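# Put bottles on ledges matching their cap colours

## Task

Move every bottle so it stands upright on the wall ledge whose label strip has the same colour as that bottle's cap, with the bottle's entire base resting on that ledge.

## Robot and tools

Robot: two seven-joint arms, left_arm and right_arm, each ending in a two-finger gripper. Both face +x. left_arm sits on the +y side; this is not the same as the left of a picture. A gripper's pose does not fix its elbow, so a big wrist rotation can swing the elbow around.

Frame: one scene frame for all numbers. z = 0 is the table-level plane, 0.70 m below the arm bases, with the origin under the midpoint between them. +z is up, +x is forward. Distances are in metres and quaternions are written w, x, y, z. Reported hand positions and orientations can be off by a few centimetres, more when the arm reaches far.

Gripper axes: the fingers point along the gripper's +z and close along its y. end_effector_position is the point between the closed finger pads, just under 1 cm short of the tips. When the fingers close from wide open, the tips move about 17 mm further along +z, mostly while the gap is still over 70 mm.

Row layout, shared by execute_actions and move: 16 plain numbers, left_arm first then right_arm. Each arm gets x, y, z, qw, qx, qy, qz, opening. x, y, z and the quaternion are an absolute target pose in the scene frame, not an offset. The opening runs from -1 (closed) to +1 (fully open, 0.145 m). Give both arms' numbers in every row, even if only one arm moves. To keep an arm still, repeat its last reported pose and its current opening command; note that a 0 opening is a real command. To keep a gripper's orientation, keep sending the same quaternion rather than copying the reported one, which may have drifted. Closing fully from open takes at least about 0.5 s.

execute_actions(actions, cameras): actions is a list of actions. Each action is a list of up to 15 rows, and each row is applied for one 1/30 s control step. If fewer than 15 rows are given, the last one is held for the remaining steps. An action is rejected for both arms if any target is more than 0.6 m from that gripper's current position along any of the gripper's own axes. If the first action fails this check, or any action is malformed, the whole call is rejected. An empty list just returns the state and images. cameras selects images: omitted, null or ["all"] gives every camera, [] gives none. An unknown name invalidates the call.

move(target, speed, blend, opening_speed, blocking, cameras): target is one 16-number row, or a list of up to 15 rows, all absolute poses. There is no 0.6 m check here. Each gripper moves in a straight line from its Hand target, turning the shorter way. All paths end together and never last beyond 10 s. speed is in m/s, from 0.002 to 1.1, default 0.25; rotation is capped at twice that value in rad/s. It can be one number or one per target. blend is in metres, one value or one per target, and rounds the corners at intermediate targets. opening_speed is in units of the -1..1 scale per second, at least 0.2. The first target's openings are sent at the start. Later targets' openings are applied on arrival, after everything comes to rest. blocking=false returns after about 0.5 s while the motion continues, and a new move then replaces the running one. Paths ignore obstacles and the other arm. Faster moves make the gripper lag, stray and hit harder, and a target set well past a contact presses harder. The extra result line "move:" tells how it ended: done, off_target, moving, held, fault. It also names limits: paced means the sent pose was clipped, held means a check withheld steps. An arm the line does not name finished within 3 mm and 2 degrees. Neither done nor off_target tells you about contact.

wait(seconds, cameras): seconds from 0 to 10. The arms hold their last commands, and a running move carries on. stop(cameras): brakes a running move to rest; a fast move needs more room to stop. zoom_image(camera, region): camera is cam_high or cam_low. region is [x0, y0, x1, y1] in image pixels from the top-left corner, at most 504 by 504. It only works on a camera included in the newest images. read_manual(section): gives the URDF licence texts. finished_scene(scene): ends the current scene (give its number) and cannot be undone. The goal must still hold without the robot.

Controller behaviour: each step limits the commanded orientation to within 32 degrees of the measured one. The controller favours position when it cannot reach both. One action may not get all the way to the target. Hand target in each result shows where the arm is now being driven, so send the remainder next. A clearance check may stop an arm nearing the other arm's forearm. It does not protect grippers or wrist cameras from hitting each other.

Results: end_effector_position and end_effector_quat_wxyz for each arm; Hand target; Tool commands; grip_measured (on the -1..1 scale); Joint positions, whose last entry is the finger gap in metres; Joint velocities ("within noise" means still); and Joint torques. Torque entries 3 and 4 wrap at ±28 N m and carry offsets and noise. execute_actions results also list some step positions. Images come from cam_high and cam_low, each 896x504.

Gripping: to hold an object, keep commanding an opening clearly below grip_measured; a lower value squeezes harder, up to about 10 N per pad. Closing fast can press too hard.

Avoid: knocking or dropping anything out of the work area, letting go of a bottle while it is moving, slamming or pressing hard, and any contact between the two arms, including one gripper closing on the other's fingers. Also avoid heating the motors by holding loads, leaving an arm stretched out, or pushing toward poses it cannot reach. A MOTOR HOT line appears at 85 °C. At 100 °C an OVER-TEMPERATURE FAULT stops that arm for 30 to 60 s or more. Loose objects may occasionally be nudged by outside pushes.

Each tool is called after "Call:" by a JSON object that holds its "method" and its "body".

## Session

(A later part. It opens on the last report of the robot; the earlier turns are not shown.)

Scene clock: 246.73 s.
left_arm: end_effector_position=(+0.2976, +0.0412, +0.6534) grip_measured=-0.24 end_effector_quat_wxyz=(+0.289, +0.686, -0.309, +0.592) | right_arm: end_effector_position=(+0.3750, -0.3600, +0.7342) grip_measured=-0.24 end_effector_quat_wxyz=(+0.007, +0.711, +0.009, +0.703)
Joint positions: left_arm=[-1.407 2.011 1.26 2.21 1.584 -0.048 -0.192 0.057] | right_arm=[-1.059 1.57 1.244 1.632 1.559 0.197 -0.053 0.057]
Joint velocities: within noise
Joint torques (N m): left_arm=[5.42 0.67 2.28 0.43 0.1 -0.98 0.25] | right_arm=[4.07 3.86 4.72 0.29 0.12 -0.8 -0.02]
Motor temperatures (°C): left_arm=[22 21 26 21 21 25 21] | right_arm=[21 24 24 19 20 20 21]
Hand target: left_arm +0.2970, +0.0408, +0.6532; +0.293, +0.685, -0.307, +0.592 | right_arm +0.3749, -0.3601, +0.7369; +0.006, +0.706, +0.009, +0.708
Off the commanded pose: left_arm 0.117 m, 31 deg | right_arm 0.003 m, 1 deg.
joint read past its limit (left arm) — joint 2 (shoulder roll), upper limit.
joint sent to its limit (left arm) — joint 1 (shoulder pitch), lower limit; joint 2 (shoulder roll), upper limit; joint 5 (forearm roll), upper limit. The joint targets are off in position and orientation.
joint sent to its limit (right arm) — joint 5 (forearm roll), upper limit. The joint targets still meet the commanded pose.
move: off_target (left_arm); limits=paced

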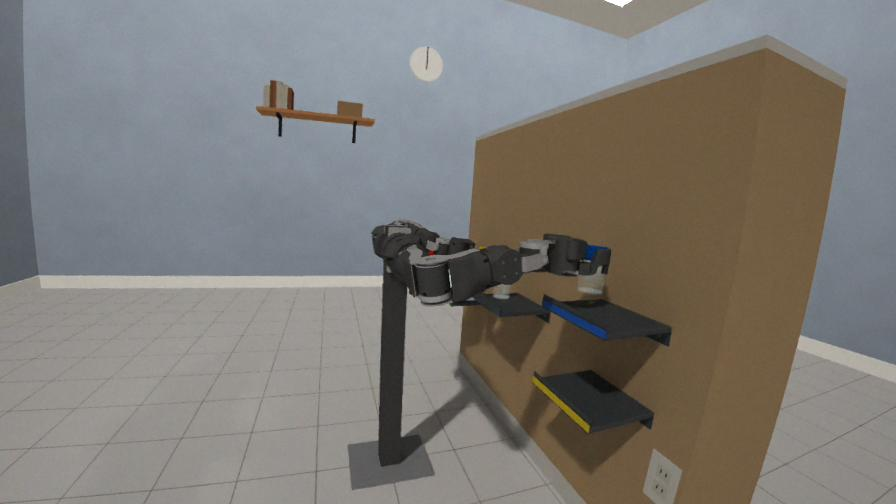

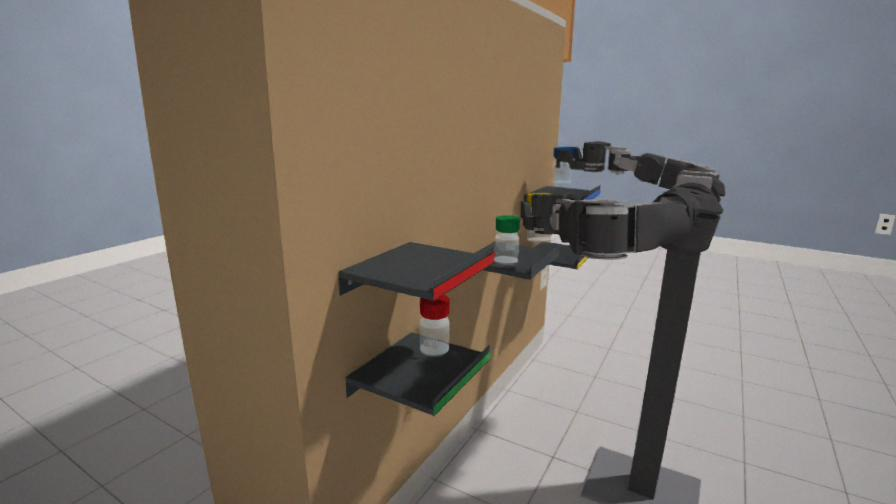

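Call:
{"method": "move", "body": {"target": [[0.25,0.12,0.63,0.1228,0.6964,-0.1228,0.6964,-0.6,0.372,-0.38,0.73,0,0.7071,0,0.7071,-0.6],[0.24,0.24,0.50,0,0.7071,0,0.7071,-0.6,0.372,-0.38,0.702,0,0.7071,0,0.7071,-0.6]], "speed": 0.12}}

Call:
{"method": "zoom_image", "body": {"camera": "cam_high", "region": [520, 210, 680, 360]}}

Scene clock: 268.47 s.
left_arm: end_effector_position=(+0.2396, +0.2399, +0.5001) grip_measured=-0.24 end_effector_quat_wxyz=(+0.006, +0.769, -0.040, +0.639) | right_arm: end_effector_position=(+0.3722, -0.3806, +0.7004) grip_measured=-0.24 end_effector_quat_wxyz=(+0.001, +0.711, -0.002, +0.703)
Joint positions: left_arm=[-1.407 1.706 0.211 2.147 0.85 -0.783 -0.956 0.057] | right_arm=[-1.205 1.537 1.244 1.572 1.559 0.05 0.026 0.057]
Joint velocities: within noise
Joint torques (N m): left_arm=[2.25 0.67 1.85 1.98 -0.26 -0.57 0.21] | right_arm=[3.49 2.78 4.7 0.65 0.14 -0.82 0.18]
Motor temperatures (°C): left_arm=[22 21 25 21 21 26 21] | right_arm=[22 24 24 19 20 21 21]
Hand target: left_arm +0.2400, +0.2401, +0.5006; +0.007, +0.767, -0.041, +0.640 | right_arm +0.3720, -0.3801, +0.7020; +0.000, +0.707, +0.000, +0.707
Off the commanded pose: left_arm 0.000 m, 12 deg | right_arm 0.002 m, 1 deg.
joint sent to its limit (left arm) — joint 1 (shoulder pitch), lower limit; joint 6 (wrist pitch), lower limit. The joint targets are off in orientation, not in position.
move: off_target (left_arm)

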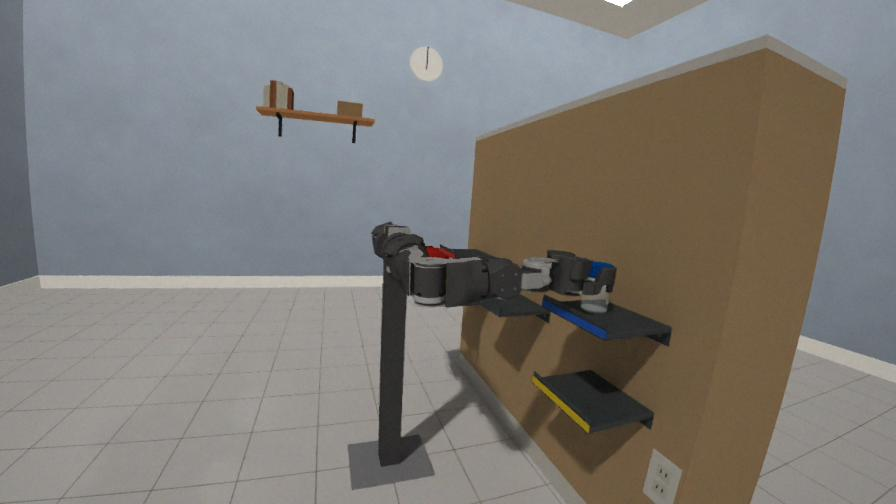

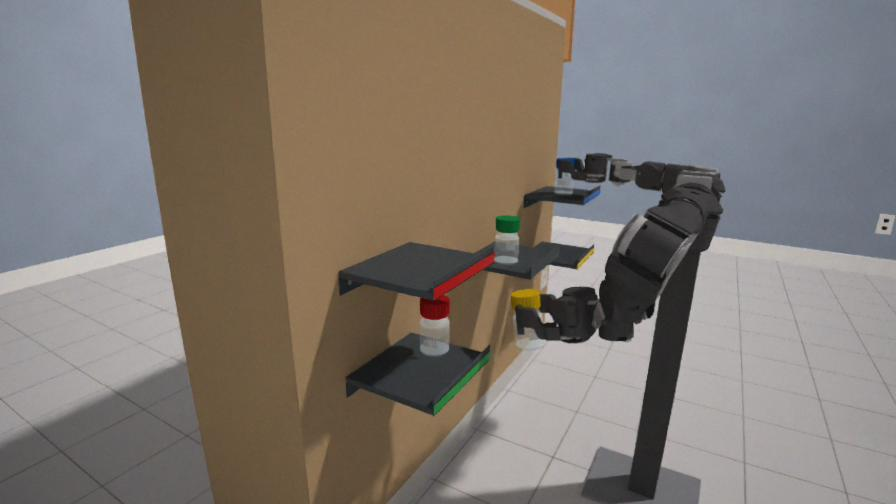

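Scaled by 3.150 from the camera's 896x504 image, which has a finer 1280x720 frame.

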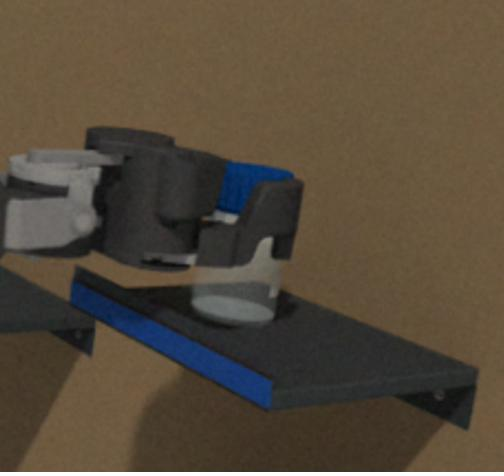

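Call:
{"method": "move", "body": {"target": [[0.24,0.18,0.42,0,0.7071,0,0.7071,-0.6,0.372,-0.38,0.686,0,0.7071,0,0.7071,-0.6],[0.30,0.12,0.36,0,0.7071,0,0.7071,-0.6,0.372,-0.38,0.686,0,0.7071,0,0.7071,-0.6]], "speed": [0.10,0.15]}}

Call:
{"method": "zoom_image", "body": {"camera": "cam_high", "region": [520, 210, 680, 360]}}

Scene clock: 280.73 s.
left_arm: end_effector_position=(+0.2583, +0.1673, +0.4291) grip_measured=-0.24 end_effector_quat_wxyz=(+0.173, +0.894, -0.223, +0.347) | right_arm: end_effector_position=(+0.3721, -0.3806, +0.6984) grip_measured=-0.24 end_effector_quat_wxyz=(+0.002, +0.691, -0.001, +0.723)
Joint positions: left_arm=[-1.407 2.011 0.471 1.941 1.584 -0.168 -0.121 0.057] | right_arm=[-1.26 1.537 1.244 1.572 1.559 -0.063 0.026 0.057]
Joint velocities: within noise
Joint torques (N m): left_arm=[4.92 0.94 2.41 1.84 0.11 -0.56 0.37] | right_arm=[1.41 2.28 2.26 0.51 0.18 0.29 0.15]
Motor temperatures (°C): left_arm=[22 21 25 21 21 25 21] | right_arm=[22 24 24 19 20 21 21]
Hand target: left_arm +0.2577, +0.1656, +0.4296; +0.177, +0.893, -0.223, +0.347 | right_arm +0.3717, -0.3801, +0.6860; +0.000, +0.707, +0.000, +0.707
Off the commanded pose: left_arm 0.094 m, 57 deg; orientation clipped | right_arm 0.012 m, 3 deg.
joint read past its limit (left arm) — joint 2 (shoulder roll), upper limit.
joint sent to its limit (left arm) — joint 1 (shoulder pitch), lower limit; joint 2 (shoulder roll), upper limit; joint 5 (forearm roll), upper limit. The joint targets are off in position and orientation.
joint sent to its limit (right arm) — joint 5 (forearm roll), upper limit. The joint targets still meet the commanded pose.
move: off_target (left_arm, right_arm); limits=paced

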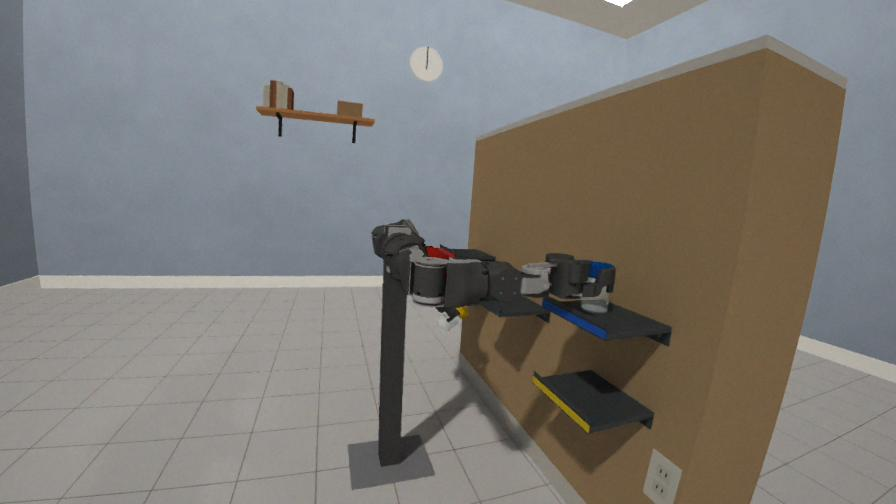

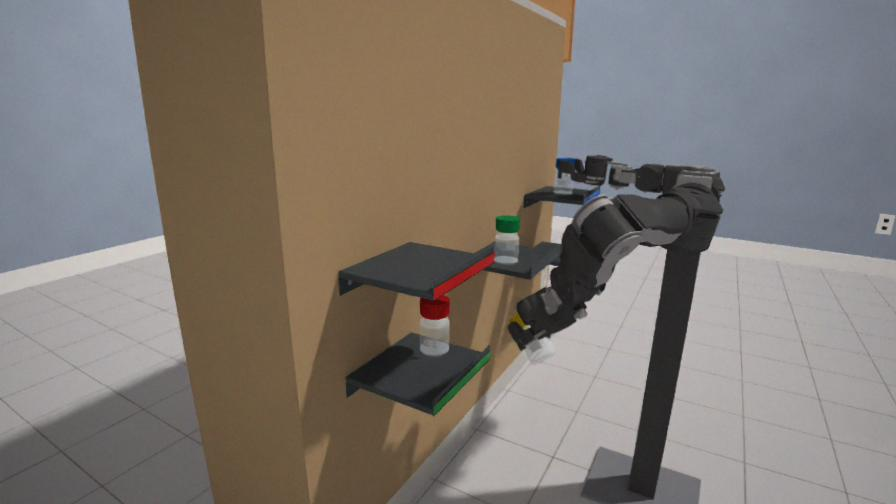

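Scaled by 3.150 from the camera's 896x504 image, which has a finer 1280x720 frame.

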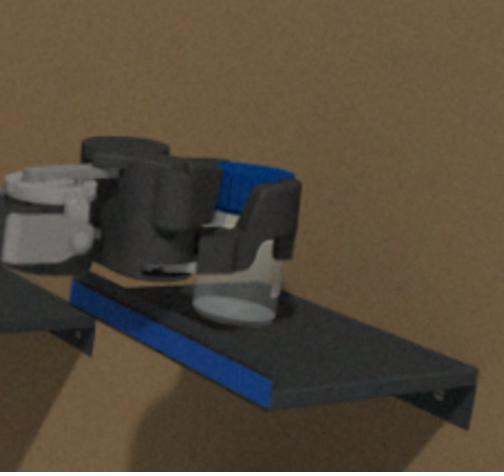

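Call:
{"method": "move", "body": {"target": [[0.258,0.17,0.425,0.1,0.918,-0.1,0.36,-0.6,0.372,-0.38,0.698,0,0.7071,0,0.7071,0.2],[0.27,0.20,0.29,0,0.9239,0,0.3827,-0.6,0.372,-0.38,0.698,0,0.7071,0,0.7071,0.2]], "speed": 0.12, "opening_speed": 0.4}}

Call:
{"method": "zoom_image", "body": {"camera": "cam_high", "region": [520, 210, 680, 360]}}

Scene clock: 321.83 s.
left_arm: end_effector_position=(+0.2308, +0.2327, +0.3829) grip_measured=-0.24 end_effector_quat_wxyz=(+0.087, +0.936, -0.210, +0.269) | right_arm: end_effector_position=(+0.3722, -0.3804, +0.6974) grip_measured=+0.20 end_effector_quat_wxyz=(+0.001, +0.707, -0.001, +0.707)
Joint positions: left_arm=[-1.407 2.011 0.292 1.828 1.584 -0.136 -0.142 0.057] | right_arm=[-1.233 1.537 1.248 1.573 1.559 0.014 0.026 0.09]
Joint velocities: within noise
Joint torques (N m): left_arm=[4.58 1.04 0.99 0.83 0.12 -0.52 0.24] | right_arm=[3.71 2.57 5.3 0.4 0.12 -0.32 0.17]
Motor temperatures (°C): left_arm=[22 21 25 21 21 25 21] | right_arm=[21 24 23 19 20 20 21]
Hand target: left_arm +0.2298, +0.2329, +0.3821; +0.088, +0.937, -0.208, +0.268 | right_arm +0.3720, -0.3800, +0.6979; +0.000, +0.707, +0.000, +0.707
Off the commanded pose: left_arm 0.106 m, 29 deg | right_arm 0.001 m, 0 deg.
joint read past its limit (left arm) — joint 2 (shoulder roll), upper limit.
joint sent to its limit (left arm) — joint 1 (shoulder pitch), lower limit; joint 2 (shoulder roll), upper limit; joint 5 (forearm roll), upper limit. The joint targets are off in position and orientation.
move: off_target (left_arm)

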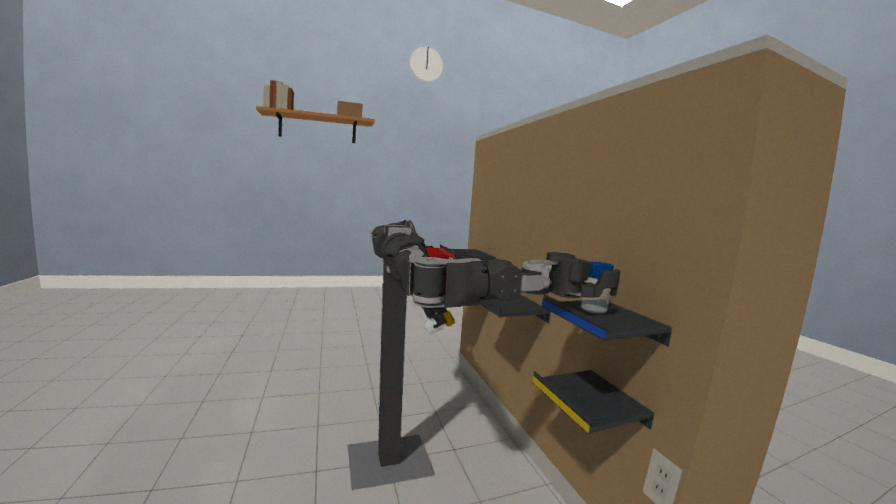

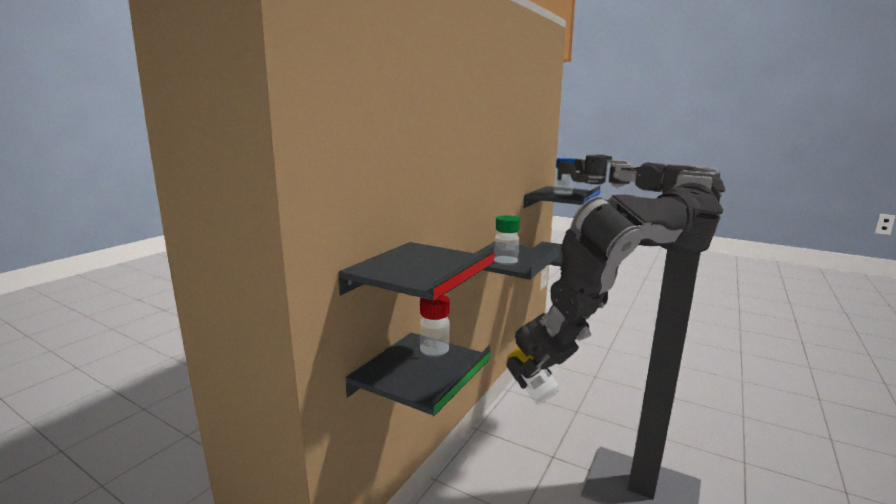

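Scaled by 3.150 from the camera's 896x504 image, which has a finer 1280x720 frame.

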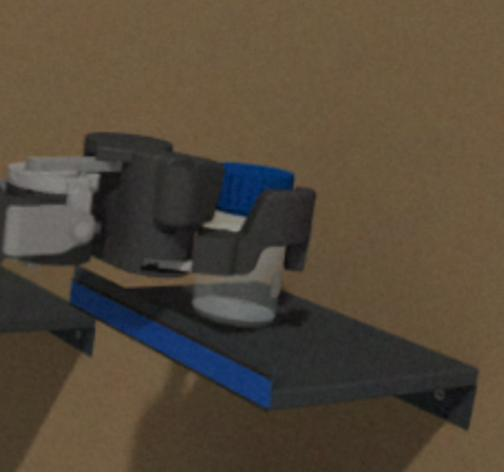

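Call:
{"method": "move", "body": {"target": [[0.24,0.24,0.48,0,0.7071,0,0.7071,-0.6,0.30,-0.38,0.702,0,0.7071,0,0.7071,0.2],[0.25,0.26,0.60,0,0.7071,0,0.7071,-0.6,0.25,-0.38,0.702,0,0.7071,0,0.7071,0.2],[0.265,0.345,0.73,0,0.7071,0,0.7071,-0.6,0.24,-0.36,0.65,0,0.7071,0,0.7071,0.2]], "speed": [0.08,0.15,0.15], "blend": [0.01,0.02,0]}}

Call:
{"method": "zoom_image", "body": {"camera": "cam_high", "region": [520, 210, 680, 360]}}

Scene clock: 357.20 s.
left_arm: end_effector_position=(+0.2648, +0.3462, +0.7290) grip_measured=-0.24 end_effector_quat_wxyz=(-0.002, +0.709, +0.002, +0.705) | right_arm: end_effector_position=(+0.2401, -0.3598, +0.6508) grip_measured=+0.20 end_effector_quat_wxyz=(-0.001, +0.707, +0.002, +0.707)
Joint positions: left_arm=[-1.261 1.051 1.576 2.087 1.572 0.321 -0.002 0.057] | right_arm=[-1.151 0.838 1.179 2.055 1.293 0.067 0.207 0.09]
Joint velocities: within noise
Joint torques (N m): left_arm=[1.73 2.55 2.47 0.39 0.11 -0.85 0.2] | right_arm=[0.07 2.62 3.1 1.61 0.2 -0.55 -0.14]
Motor temperatures (°C): left_arm=[22 21 24 21 21 25 21] | right_arm=[22 24 25 19 20 20 21]
Hand target: left_arm +0.2650, +0.3450, +0.7300; +0.000, +0.707, +0.000, +0.707 | right_arm +0.2400, -0.3600, +0.6501; +0.000, +0.707, +0.000, +0.707
Off the commanded pose: left_arm 0.002 m, 0 deg | right_arm 0.001 m, 0 deg.
joint read past its limit (left arm) — joint 3 (upper arm roll), upper limit.
move: done

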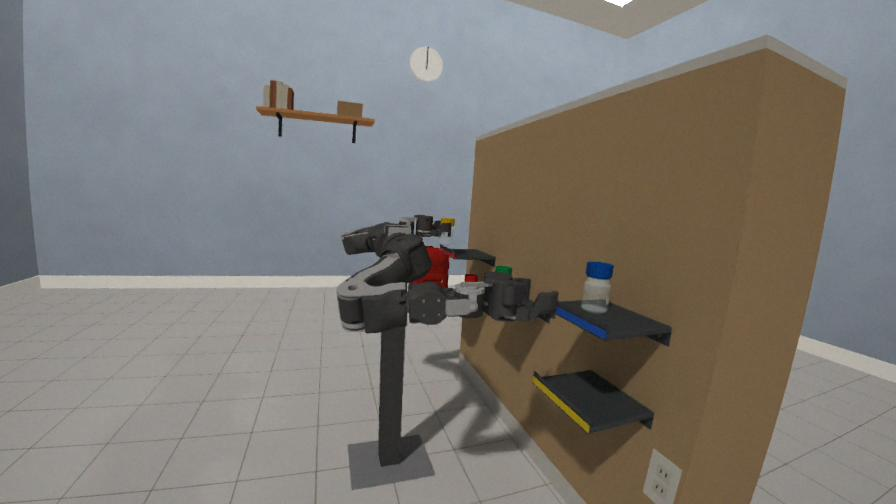

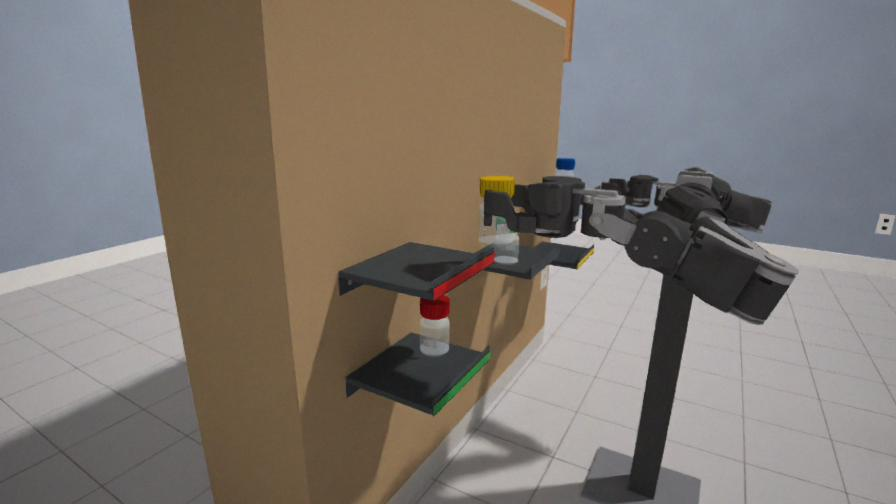

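Scaled by 3.150 from the camera's 896x504 image, which has a finer 1280x720 frame.

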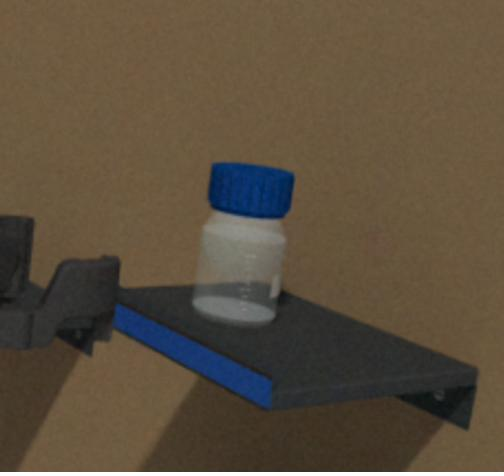

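Call:
{"method": "move", "body": {"target": [[0.22,0.28,0.63,0,0.7071,0,0.7071,-0.6,0.24,-0.36,0.60,0,0.7071,0,0.7071,0.2],[0.225,0.25,0.47,0,0.7071,0,0.7071,-0.6,0.24,-0.36,0.60,0,0.7071,0,0.7071,0.2],[0.255,0.12,0.50,0.1228,0.6964,-0.1228,0.6964,-0.6,0.24,-0.36,0.60,0,0.7071,0,0.7071,0.2]], "speed": 0.15, "blend": [0.02,0.03,0]}}

Scene clock: 376.40 s.
left_arm: end_effector_position=(+0.2552, +0.1211, +0.4975) grip_measured=-0.24 end_effector_quat_wxyz=(+0.121, +0.700, -0.123, +0.693) | right_arm: end_effector_position=(+0.2402, -0.3609, +0.6017) grip_measured=+0.20 end_effector_quat_wxyz=(+0.002, +0.706, -0.001, +0.708)
Joint positions: left_arm=[-0.502 0.564 -0.25 2.067 0.347 -0.151 -0.113 0.057] | right_arm=[-1.097 0.826 0.923 1.975 1.166 -0.129 0.206 0.09]
Joint velocities: within noise
Joint torques (N m): left_arm=[1.23 1.83 0.53 6.31 0.01 -0.82 0.11] | right_arm=[-0.22 2.99 2.73 1.62 0.22 -0.54 0.18]
Motor temperatures (°C): left_arm=[22 21 24 21 21 26 21] | right_arm=[21 24 24 19 20 20 21]
Hand target: left_arm +0.2550, +0.1200, +0.4999; +0.123, +0.696, -0.123, +0.696 | right_arm +0.2400, -0.3601, +0.6000; +0.000, +0.707, +0.000, +0.707
Off the commanded pose: left_arm 0.003 m, 1 deg | right_arm 0.002 m, 0 deg.
move: done

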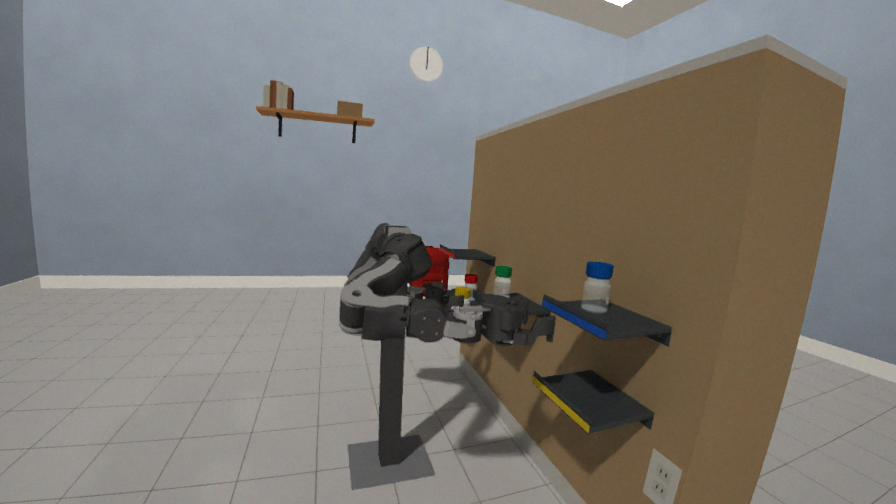

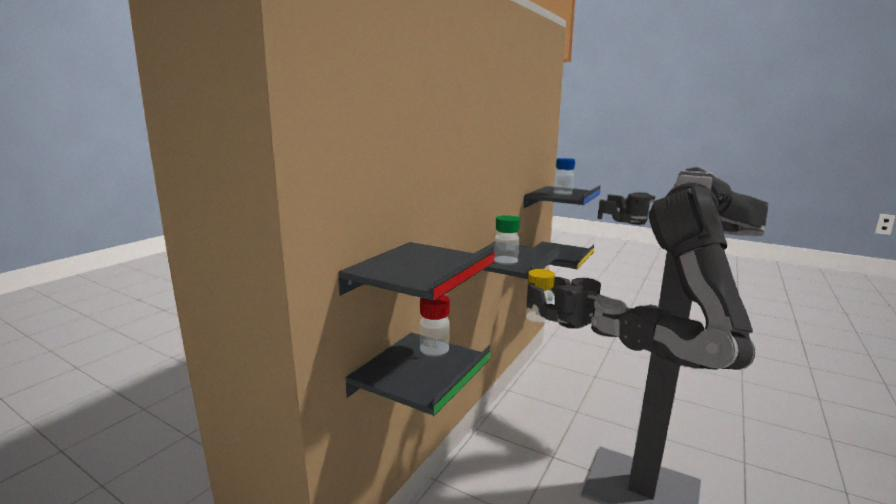

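Call:
{"method": "move", "body": {"target": [[0.255,0.03,0.60,0.1228,0.6964,-0.1228,0.6964,-0.6,0.24,-0.36,0.60,0,0.7071,0,0.7071,0.2],[0.30,-0.05,0.645,0.1228,0.6964,-0.1228,0.6964,-0.6,0.24,-0.36,0.60,0,0.7071,0,0.7071,0.2],[0.362,-0.055,0.635,0.1228,0.6964,-0.1228,0.6964,-0.6,0.24,-0.36,0.60,0,0.7071,0,0.7071,0.2]], "speed": 0.12, "blend": [0.02,0.01,0]}}

Call:
{"method": "zoom_image", "body": {"camera": "cam_low", "region": [470, 180, 570, 280]}}

Call:
{"method": "zoom_image", "body": {"camera": "cam_high", "region": [480, 240, 570, 330]}}

Scene clock: 387.80 s.
left_arm: end_effector_position=(+0.3621, -0.0542, +0.6334) grip_measured=-0.24 end_effector_quat_wxyz=(+0.120, +0.700, -0.122, +0.693) | right_arm: end_effector_position=(+0.2402, -0.3609, +0.6017) grip_measured=+0.20 end_effector_quat_wxyz=(+0.002, +0.706, -0.001, +0.708)
Joint positions: left_arm=[0.422 -0.161 -0.66 1.832 0.182 0.693 -0.436 0.057] | right_arm=[-1.097 0.826 0.923 1.975 1.166 -0.129 0.206 0.09]
Joint velocities: within noise
Joint torques (N m): left_arm=[7.08 -2.84 -0.29 4.37 -0.09 -0.95 0.21] | right_arm=[-0.2 2.89 2.7 1.68 0.21 -0.53 0.13]
Motor temperatures (°C): left_arm=[22 21 24 22 21 26 21] | right_arm=[21 24 24 19 20 20 21]
Hand target: left_arm +0.3620, -0.0550, +0.6350; +0.123, +0.696, -0.123, +0.696 | right_arm +0.2400, -0.3601, +0.6000; +0.000, +0.707, +0.000, +0.707
Off the commanded pose: left_arm 0.002 m, 1 deg | right_arm 0.002 m, 0 deg.
move: done

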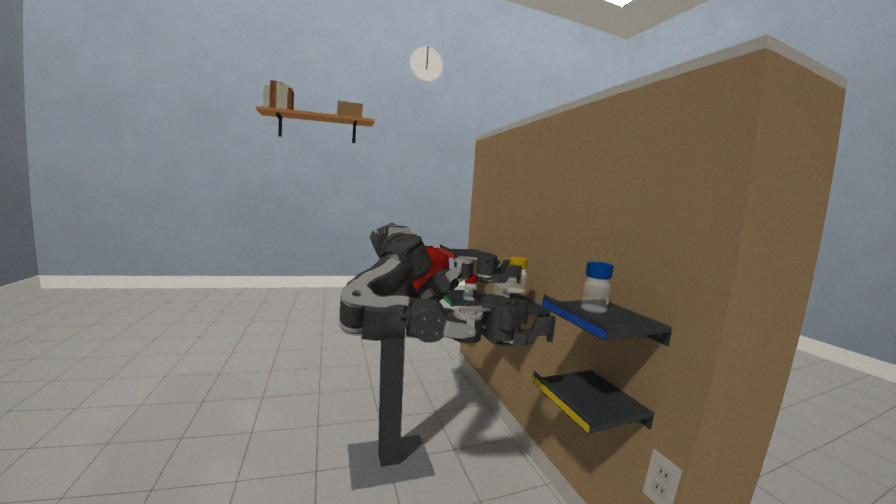

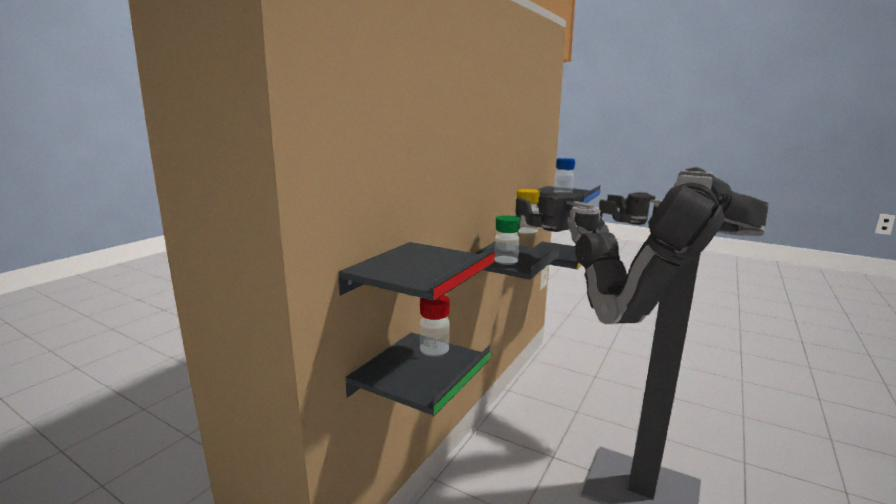

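Scaled by 5.040 from the camera's 896x504 image, which has a finer 1280x720 frame.

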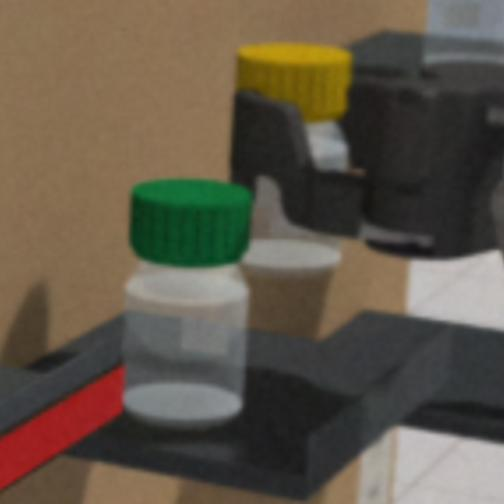

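Scaled by 5.600 from the camera's 896x504 image, which has a finer 1280x720 frame.

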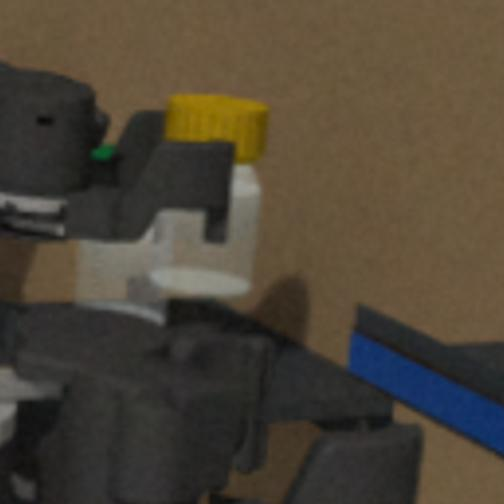

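Call:
{"method": "move", "body": {"target": [[0.362,-0.055,0.60,0.1228,0.6964,-0.1228,0.6964,-0.6,0.24,-0.36,0.54,0,0.7071,0,0.7071,0.2],[0.362,-0.055,0.578,0.1228,0.6964,-0.1228,0.6964,-0.6,0.24,-0.36,0.54,0,0.7071,0,0.7071,0.2]], "speed": [0.1,0.03]}}

Call:
{"method": "zoom_image", "body": {"camera": "cam_low", "region": [470, 180, 570, 280]}}

Call:
{"method": "zoom_image", "body": {"camera": "cam_high", "region": [480, 240, 570, 330]}}

Scene clock: 399.40 s.
left_arm: end_effector_position=(+0.3622, -0.0544, +0.5840) grip_measured=-0.24 end_effector_quat_wxyz=(+0.124, +0.692, -0.119, +0.702) | right_arm: end_effector_position=(+0.2401, -0.3611, +0.5403) grip_measured=+0.20 end_effector_quat_wxyz=(+0.002, +0.708, -0.002, +0.707)
Joint positions: left_arm=[0.325 -0.069 -0.717 1.73 0.176 0.429 -0.435 0.057] | right_arm=[-0.956 0.82 0.614 1.805 1.038 -0.326 0.221 0.09]
Joint velocities: within noise
Joint torques (N m): left_arm=[4.92 -2.15 -0.28 3.41 -0.02 -0.61 0.18] | right_arm=[0.07 3.97 3.08 2.32 0.18 -0.54 0.16]
Motor temperatures (°C): left_arm=[23 21 23 22 21 26 21] | right_arm=[21 24 23 19 20 21 21]
Hand target: left_arm +0.3619, -0.0549, +0.5780; +0.123, +0.696, -0.123, +0.696 | right_arm +0.2400, -0.3600, +0.5399; +0.000, +0.707, +0.000, +0.707
Off the commanded pose: left_arm 0.006 m, 1 deg | right_arm 0.001 m, 0 deg.
move: off_target (left_arm)

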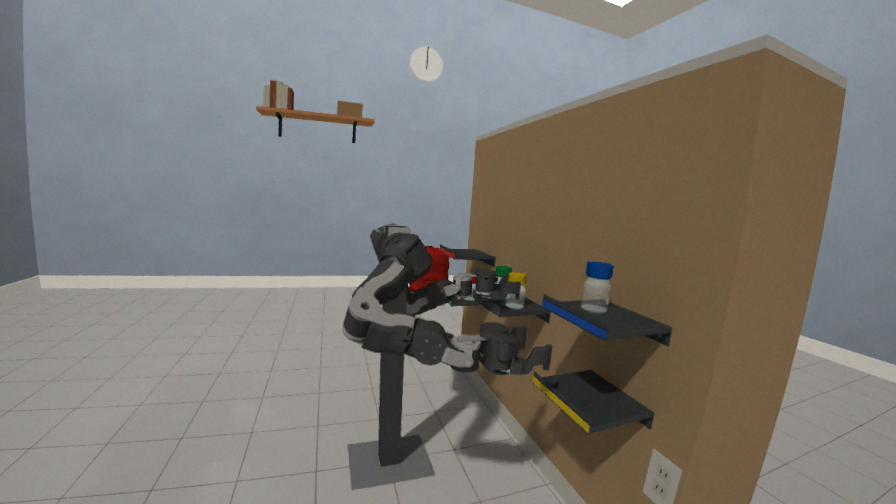

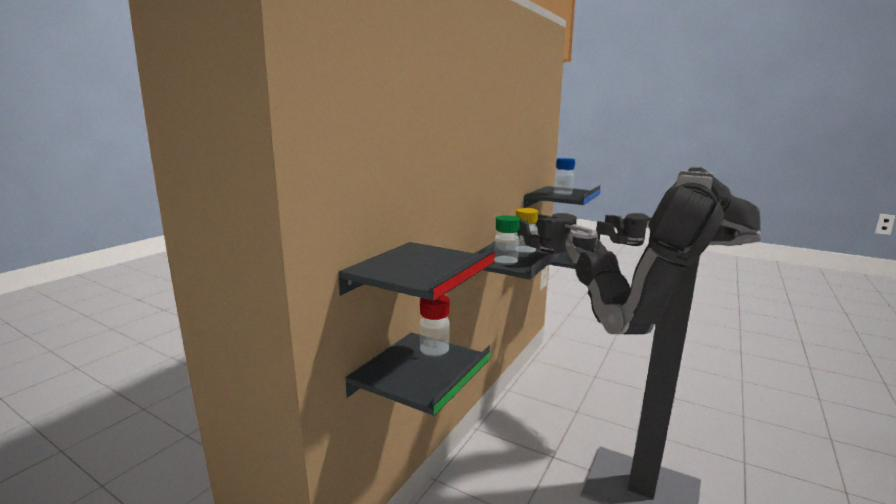

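Scaled by 5.040 from the camera's 896x504 image, which has a finer 1280x720 frame.

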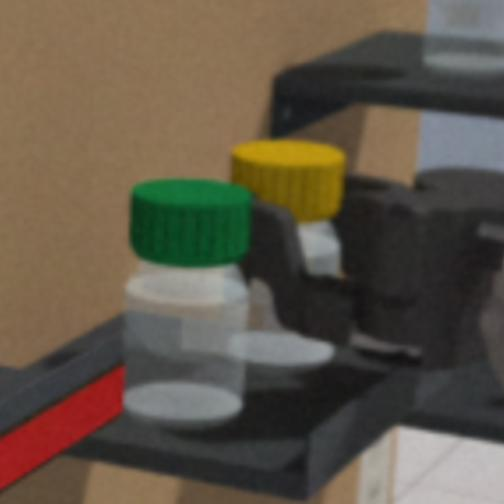

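Scaled by 5.600 from the camera's 896x504 image, which has a finer 1280x720 frame.

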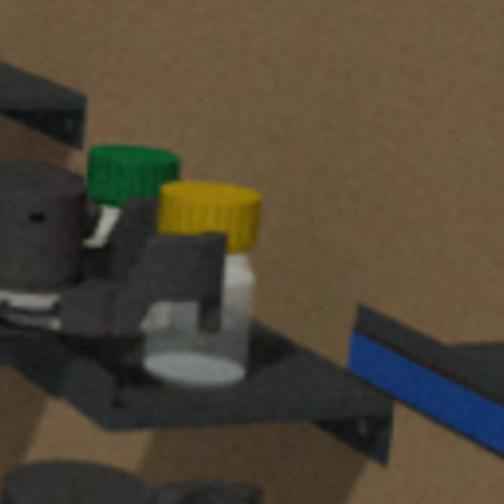

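Call:
{"method": "move", "body": {"target": [[0.362,-0.055,0.583,0.1228,0.6964,-0.1228,0.6964,0.05,0.24,-0.36,0.54,0,0.7071,0,0.7071,0.2]], "speed": 0.05, "opening_speed": 0.4, "cameras": []}}

Call:
{"method": "move", "body": {"target": [[0.275,-0.023,0.585,0.1228,0.6964,-0.1228,0.6964,0.05,0.24,-0.32,0.56,0,0.7071,0,0.7071,0.2],[0.25,0.12,0.52,0.0616,0.7044,-0.0616,0.7044,0.05,0.24,-0.24,0.58,0,0.7071,0,0.7071,0.2],[0.23,0.33,0.50,0,0.7071,0,0.7071,0.4,0.27,-0.115,0.60,-0.1228,0.6964,0.1228,0.6964,0.3]], "speed": [0.08,0.16,0.16]}}

Call:
{"method": "zoom_image", "body": {"camera": "cam_low", "region": [470, 170, 610, 290]}}

Call:
{"method": "zoom_image", "body": {"camera": "cam_high", "region": [440, 230, 570, 350]}}

Scene clock: 430.30 s.
left_arm: end_effector_position=(+0.3623, -0.0547, +0.5831) grip_measured=+0.05 end_effector_quat_wxyz=(+0.122, +0.696, -0.122, +0.697) | right_arm: end_effector_position=(+0.2401, -0.3611, +0.5403) grip_measured=+0.20 end_effector_quat_wxyz=(+0.002, +0.707, -0.002, +0.707)
Joint positions: left_arm=[0.329 -0.07 -0.717 1.732 0.179 0.448 -0.435 0.079] | right_arm=[-0.956 0.82 0.614 1.805 1.038 -0.327 0.221 0.09]
Joint velocities: within noise
Joint torques (N m): left_arm=[6.24 -3.18 0.18 5.41 -0.01 -0.51 0.11] | right_arm=[0.04 3.97 3.18 2.29 0.2 -0.53 0.14]
Motor temperatures (°C): left_arm=[23 21 23 22 21 26 21] | right_arm=[21 24 24 19 20 21 21]
Hand target: left_arm +0.3620, -0.0550, +0.5831; +0.123, +0.696, -0.123, +0.696 | right_arm +0.2400, -0.3600, +0.5400; +0.000, +0.707, +0.000, +0.707
Off the commanded pose: left_arm 0.000 m, 0 deg | right_arm 0.001 m, 0 deg.
move: done
No camera images: "cameras" was empty.

Scene clock: 434.80 s.
left_arm: end_effector_position=(+0.2300, +0.3307, +0.5001) grip_measured=+0.40 end_effector_quat_wxyz=(-0.002, +0.707, +0.002, +0.707) | right_arm: end_effector_position=(+0.2696, -0.1145, +0.6021) grip_measured=+0.30 end_effector_quat_wxyz=(-0.125, +0.693, +0.124, +0.699)
Joint positions: left_arm=[-0.991 0.932 0.306 1.792 0.965 -0.616 -0.007 0.105] | right_arm=[-0.231 0.872 -0.285 2.431 0.723 0.189 -0.439 0.098]
Joint velocities: within noise
Joint torques (N m): left_arm=[-0.04 3.94 2.13 2.82 0.18 -0.69 0.23] | right_arm=[1.62 2.41 1.42 2.78 -0.2 -0.27 -0.11]
Motor temperatures (°C): left_arm=[22 21 23 22 21 26 21] | right_arm=[21 24 23 19 20 21 21]
Hand target: left_arm +0.2300, +0.3300, +0.5000; +0.000, +0.707, +0.000, +0.707 | right_arm +0.2700, -0.1150, +0.6001; -0.123, +0.696, +0.123, +0.697
Off the commanded pose: left_arm 0.001 m, 0 deg | right_arm 0.002 m, 1 deg.
move: done

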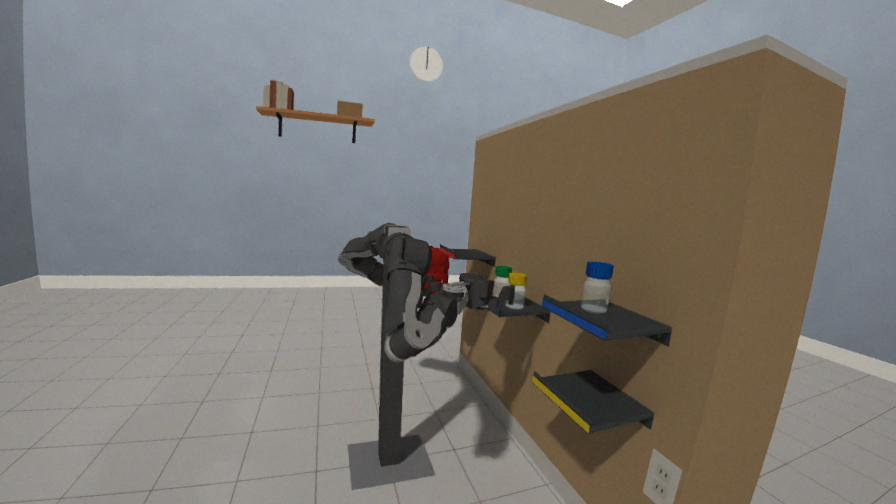

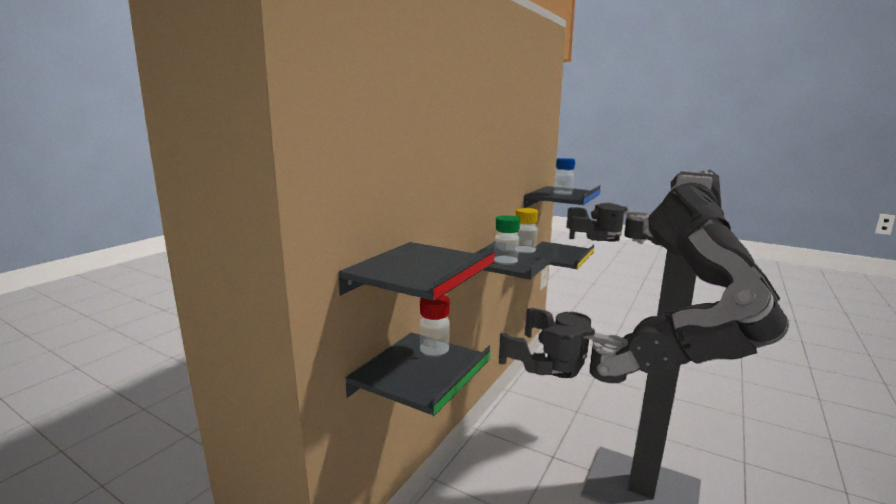

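Scaled by 3.600 from the camera's 896x504 image, which has a finer 1280x720 frame.

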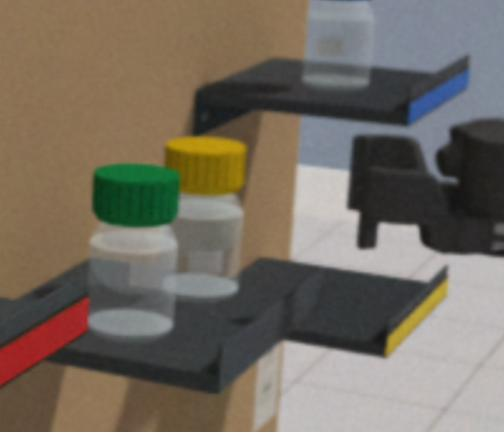

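Scaled by 3.877 from the camera's 896x504 image, which has a finer 1280x720 frame.

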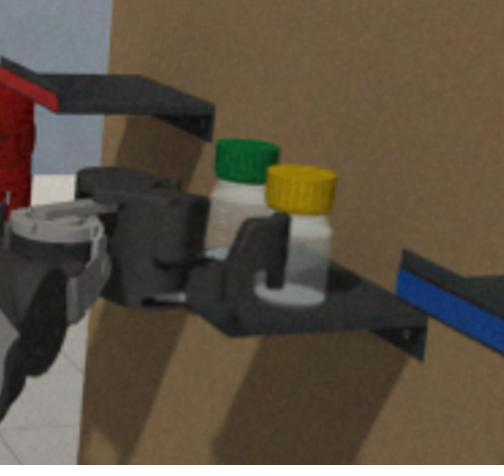

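Call:
{"method": "move", "body": {"target": [[0.30,0.356,0.502,0,0.7071,0,0.7071,0.4,0.295,-0.080,0.597,-0.1228,0.6964,0.1228,0.6964,0.3],[0.355,0.356,0.502,0,0.7071,0,0.7071,0.4,0.345,-0.062,0.597,-0.1228,0.6964,0.1228,0.6964,0.3]], "speed": 0.1}}

Call:
{"method": "zoom_image", "body": {"camera": "cam_low", "region": [490, 180, 600, 290]}}

Call:
{"method": "zoom_image", "body": {"camera": "cam_low", "region": [400, 270, 520, 390]}}

Call:
{"method": "zoom_image", "body": {"camera": "cam_high", "region": [460, 250, 560, 340]}}

Scene clock: 445.90 s.
left_arm: end_effector_position=(+0.3559, +0.3567, +0.5058) grip_measured=+0.40 end_effector_quat_wxyz=(-0.002, +0.703, +0.001, +0.711) | right_arm: end_effector_position=(+0.3459, -0.0638, +0.5994) grip_measured=+0.30 end_effector_quat_wxyz=(-0.121, +0.694, +0.119, +0.700)
Joint positions: left_arm=[-0.072 1.023 -0.222 1.357 1.063 -0.382 0.07 0.105] | right_arm=[0.292 0.518 -0.593 2.091 0.642 0.393 -0.469 0.098]
Joint velocities: within noise
Joint torques (N m): left_arm=[4.23 6.61 1.91 2.03 0.17 -0.54 0.22] | right_arm=[3.71 1.25 1.22 3.28 -0.1 -0.3 0.17]
Motor temperatures (°C): left_arm=[22 22 23 22 21 26 21] | right_arm=[21 24 23 19 20 20 21]
Hand target: left_arm +0.3550, +0.3559, +0.5021; +0.000, +0.707, +0.000, +0.707 | right_arm +0.3450, -0.0620, +0.5971; -0.123, +0.696, +0.123, +0.696
Off the commanded pose: left_arm 0.004 m, 1 deg | right_arm 0.003 m, 1 deg.
move: off_target (left_arm)

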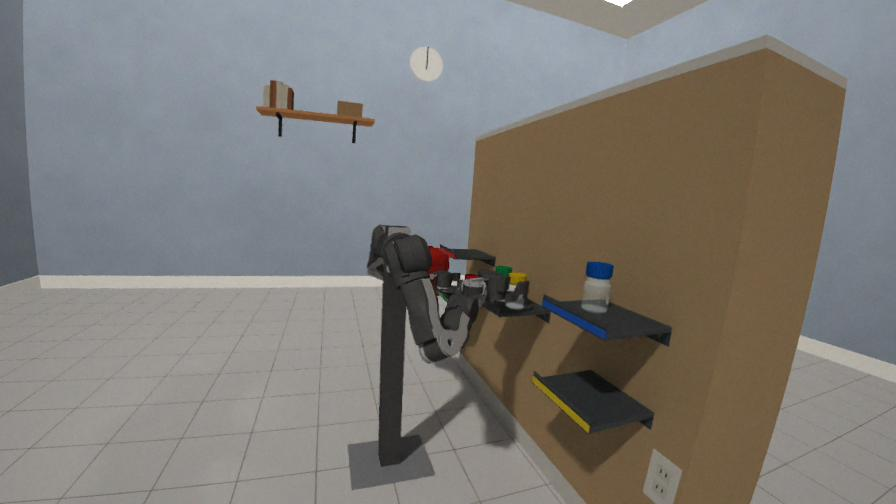

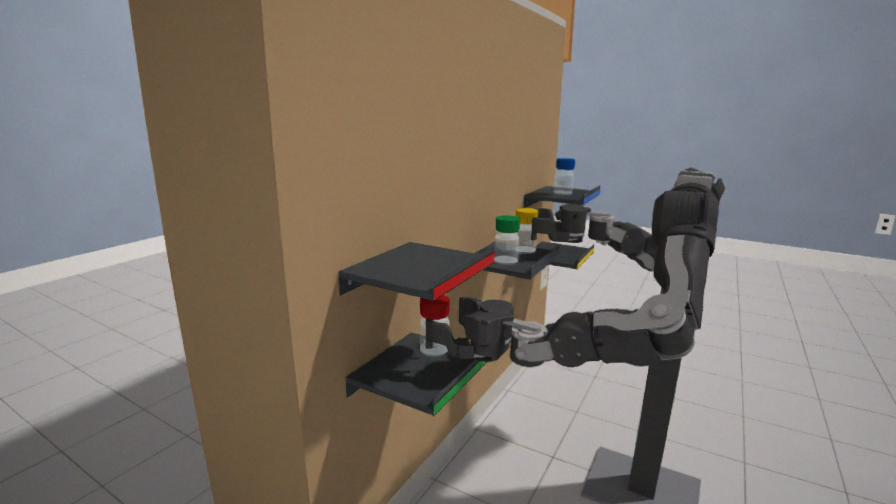

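Scaled by 4.582 from the camera's 896x504 image, which has a finer 1280x720 frame.

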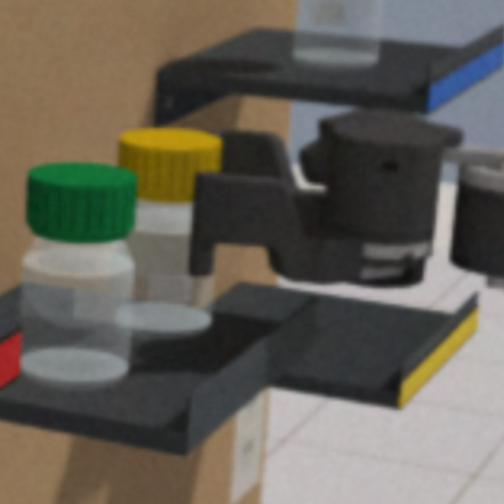

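Scaled by 4.200 from the camera's 896x504 image, which has a finer 1280x720 frame.

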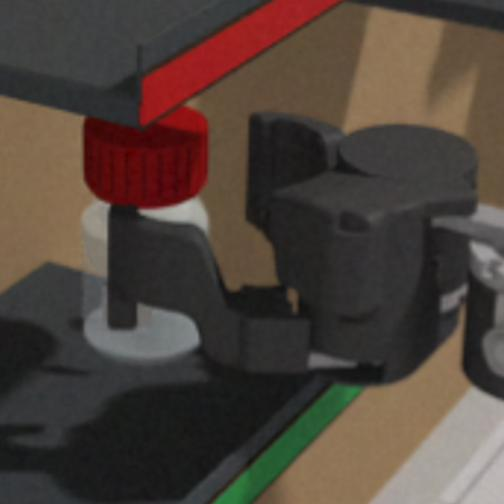

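Scaled by 5.040 from the camera's 896x504 image, which has a finer 1280x720 frame.

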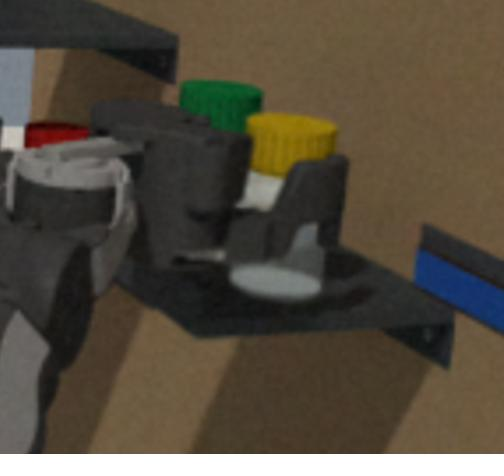

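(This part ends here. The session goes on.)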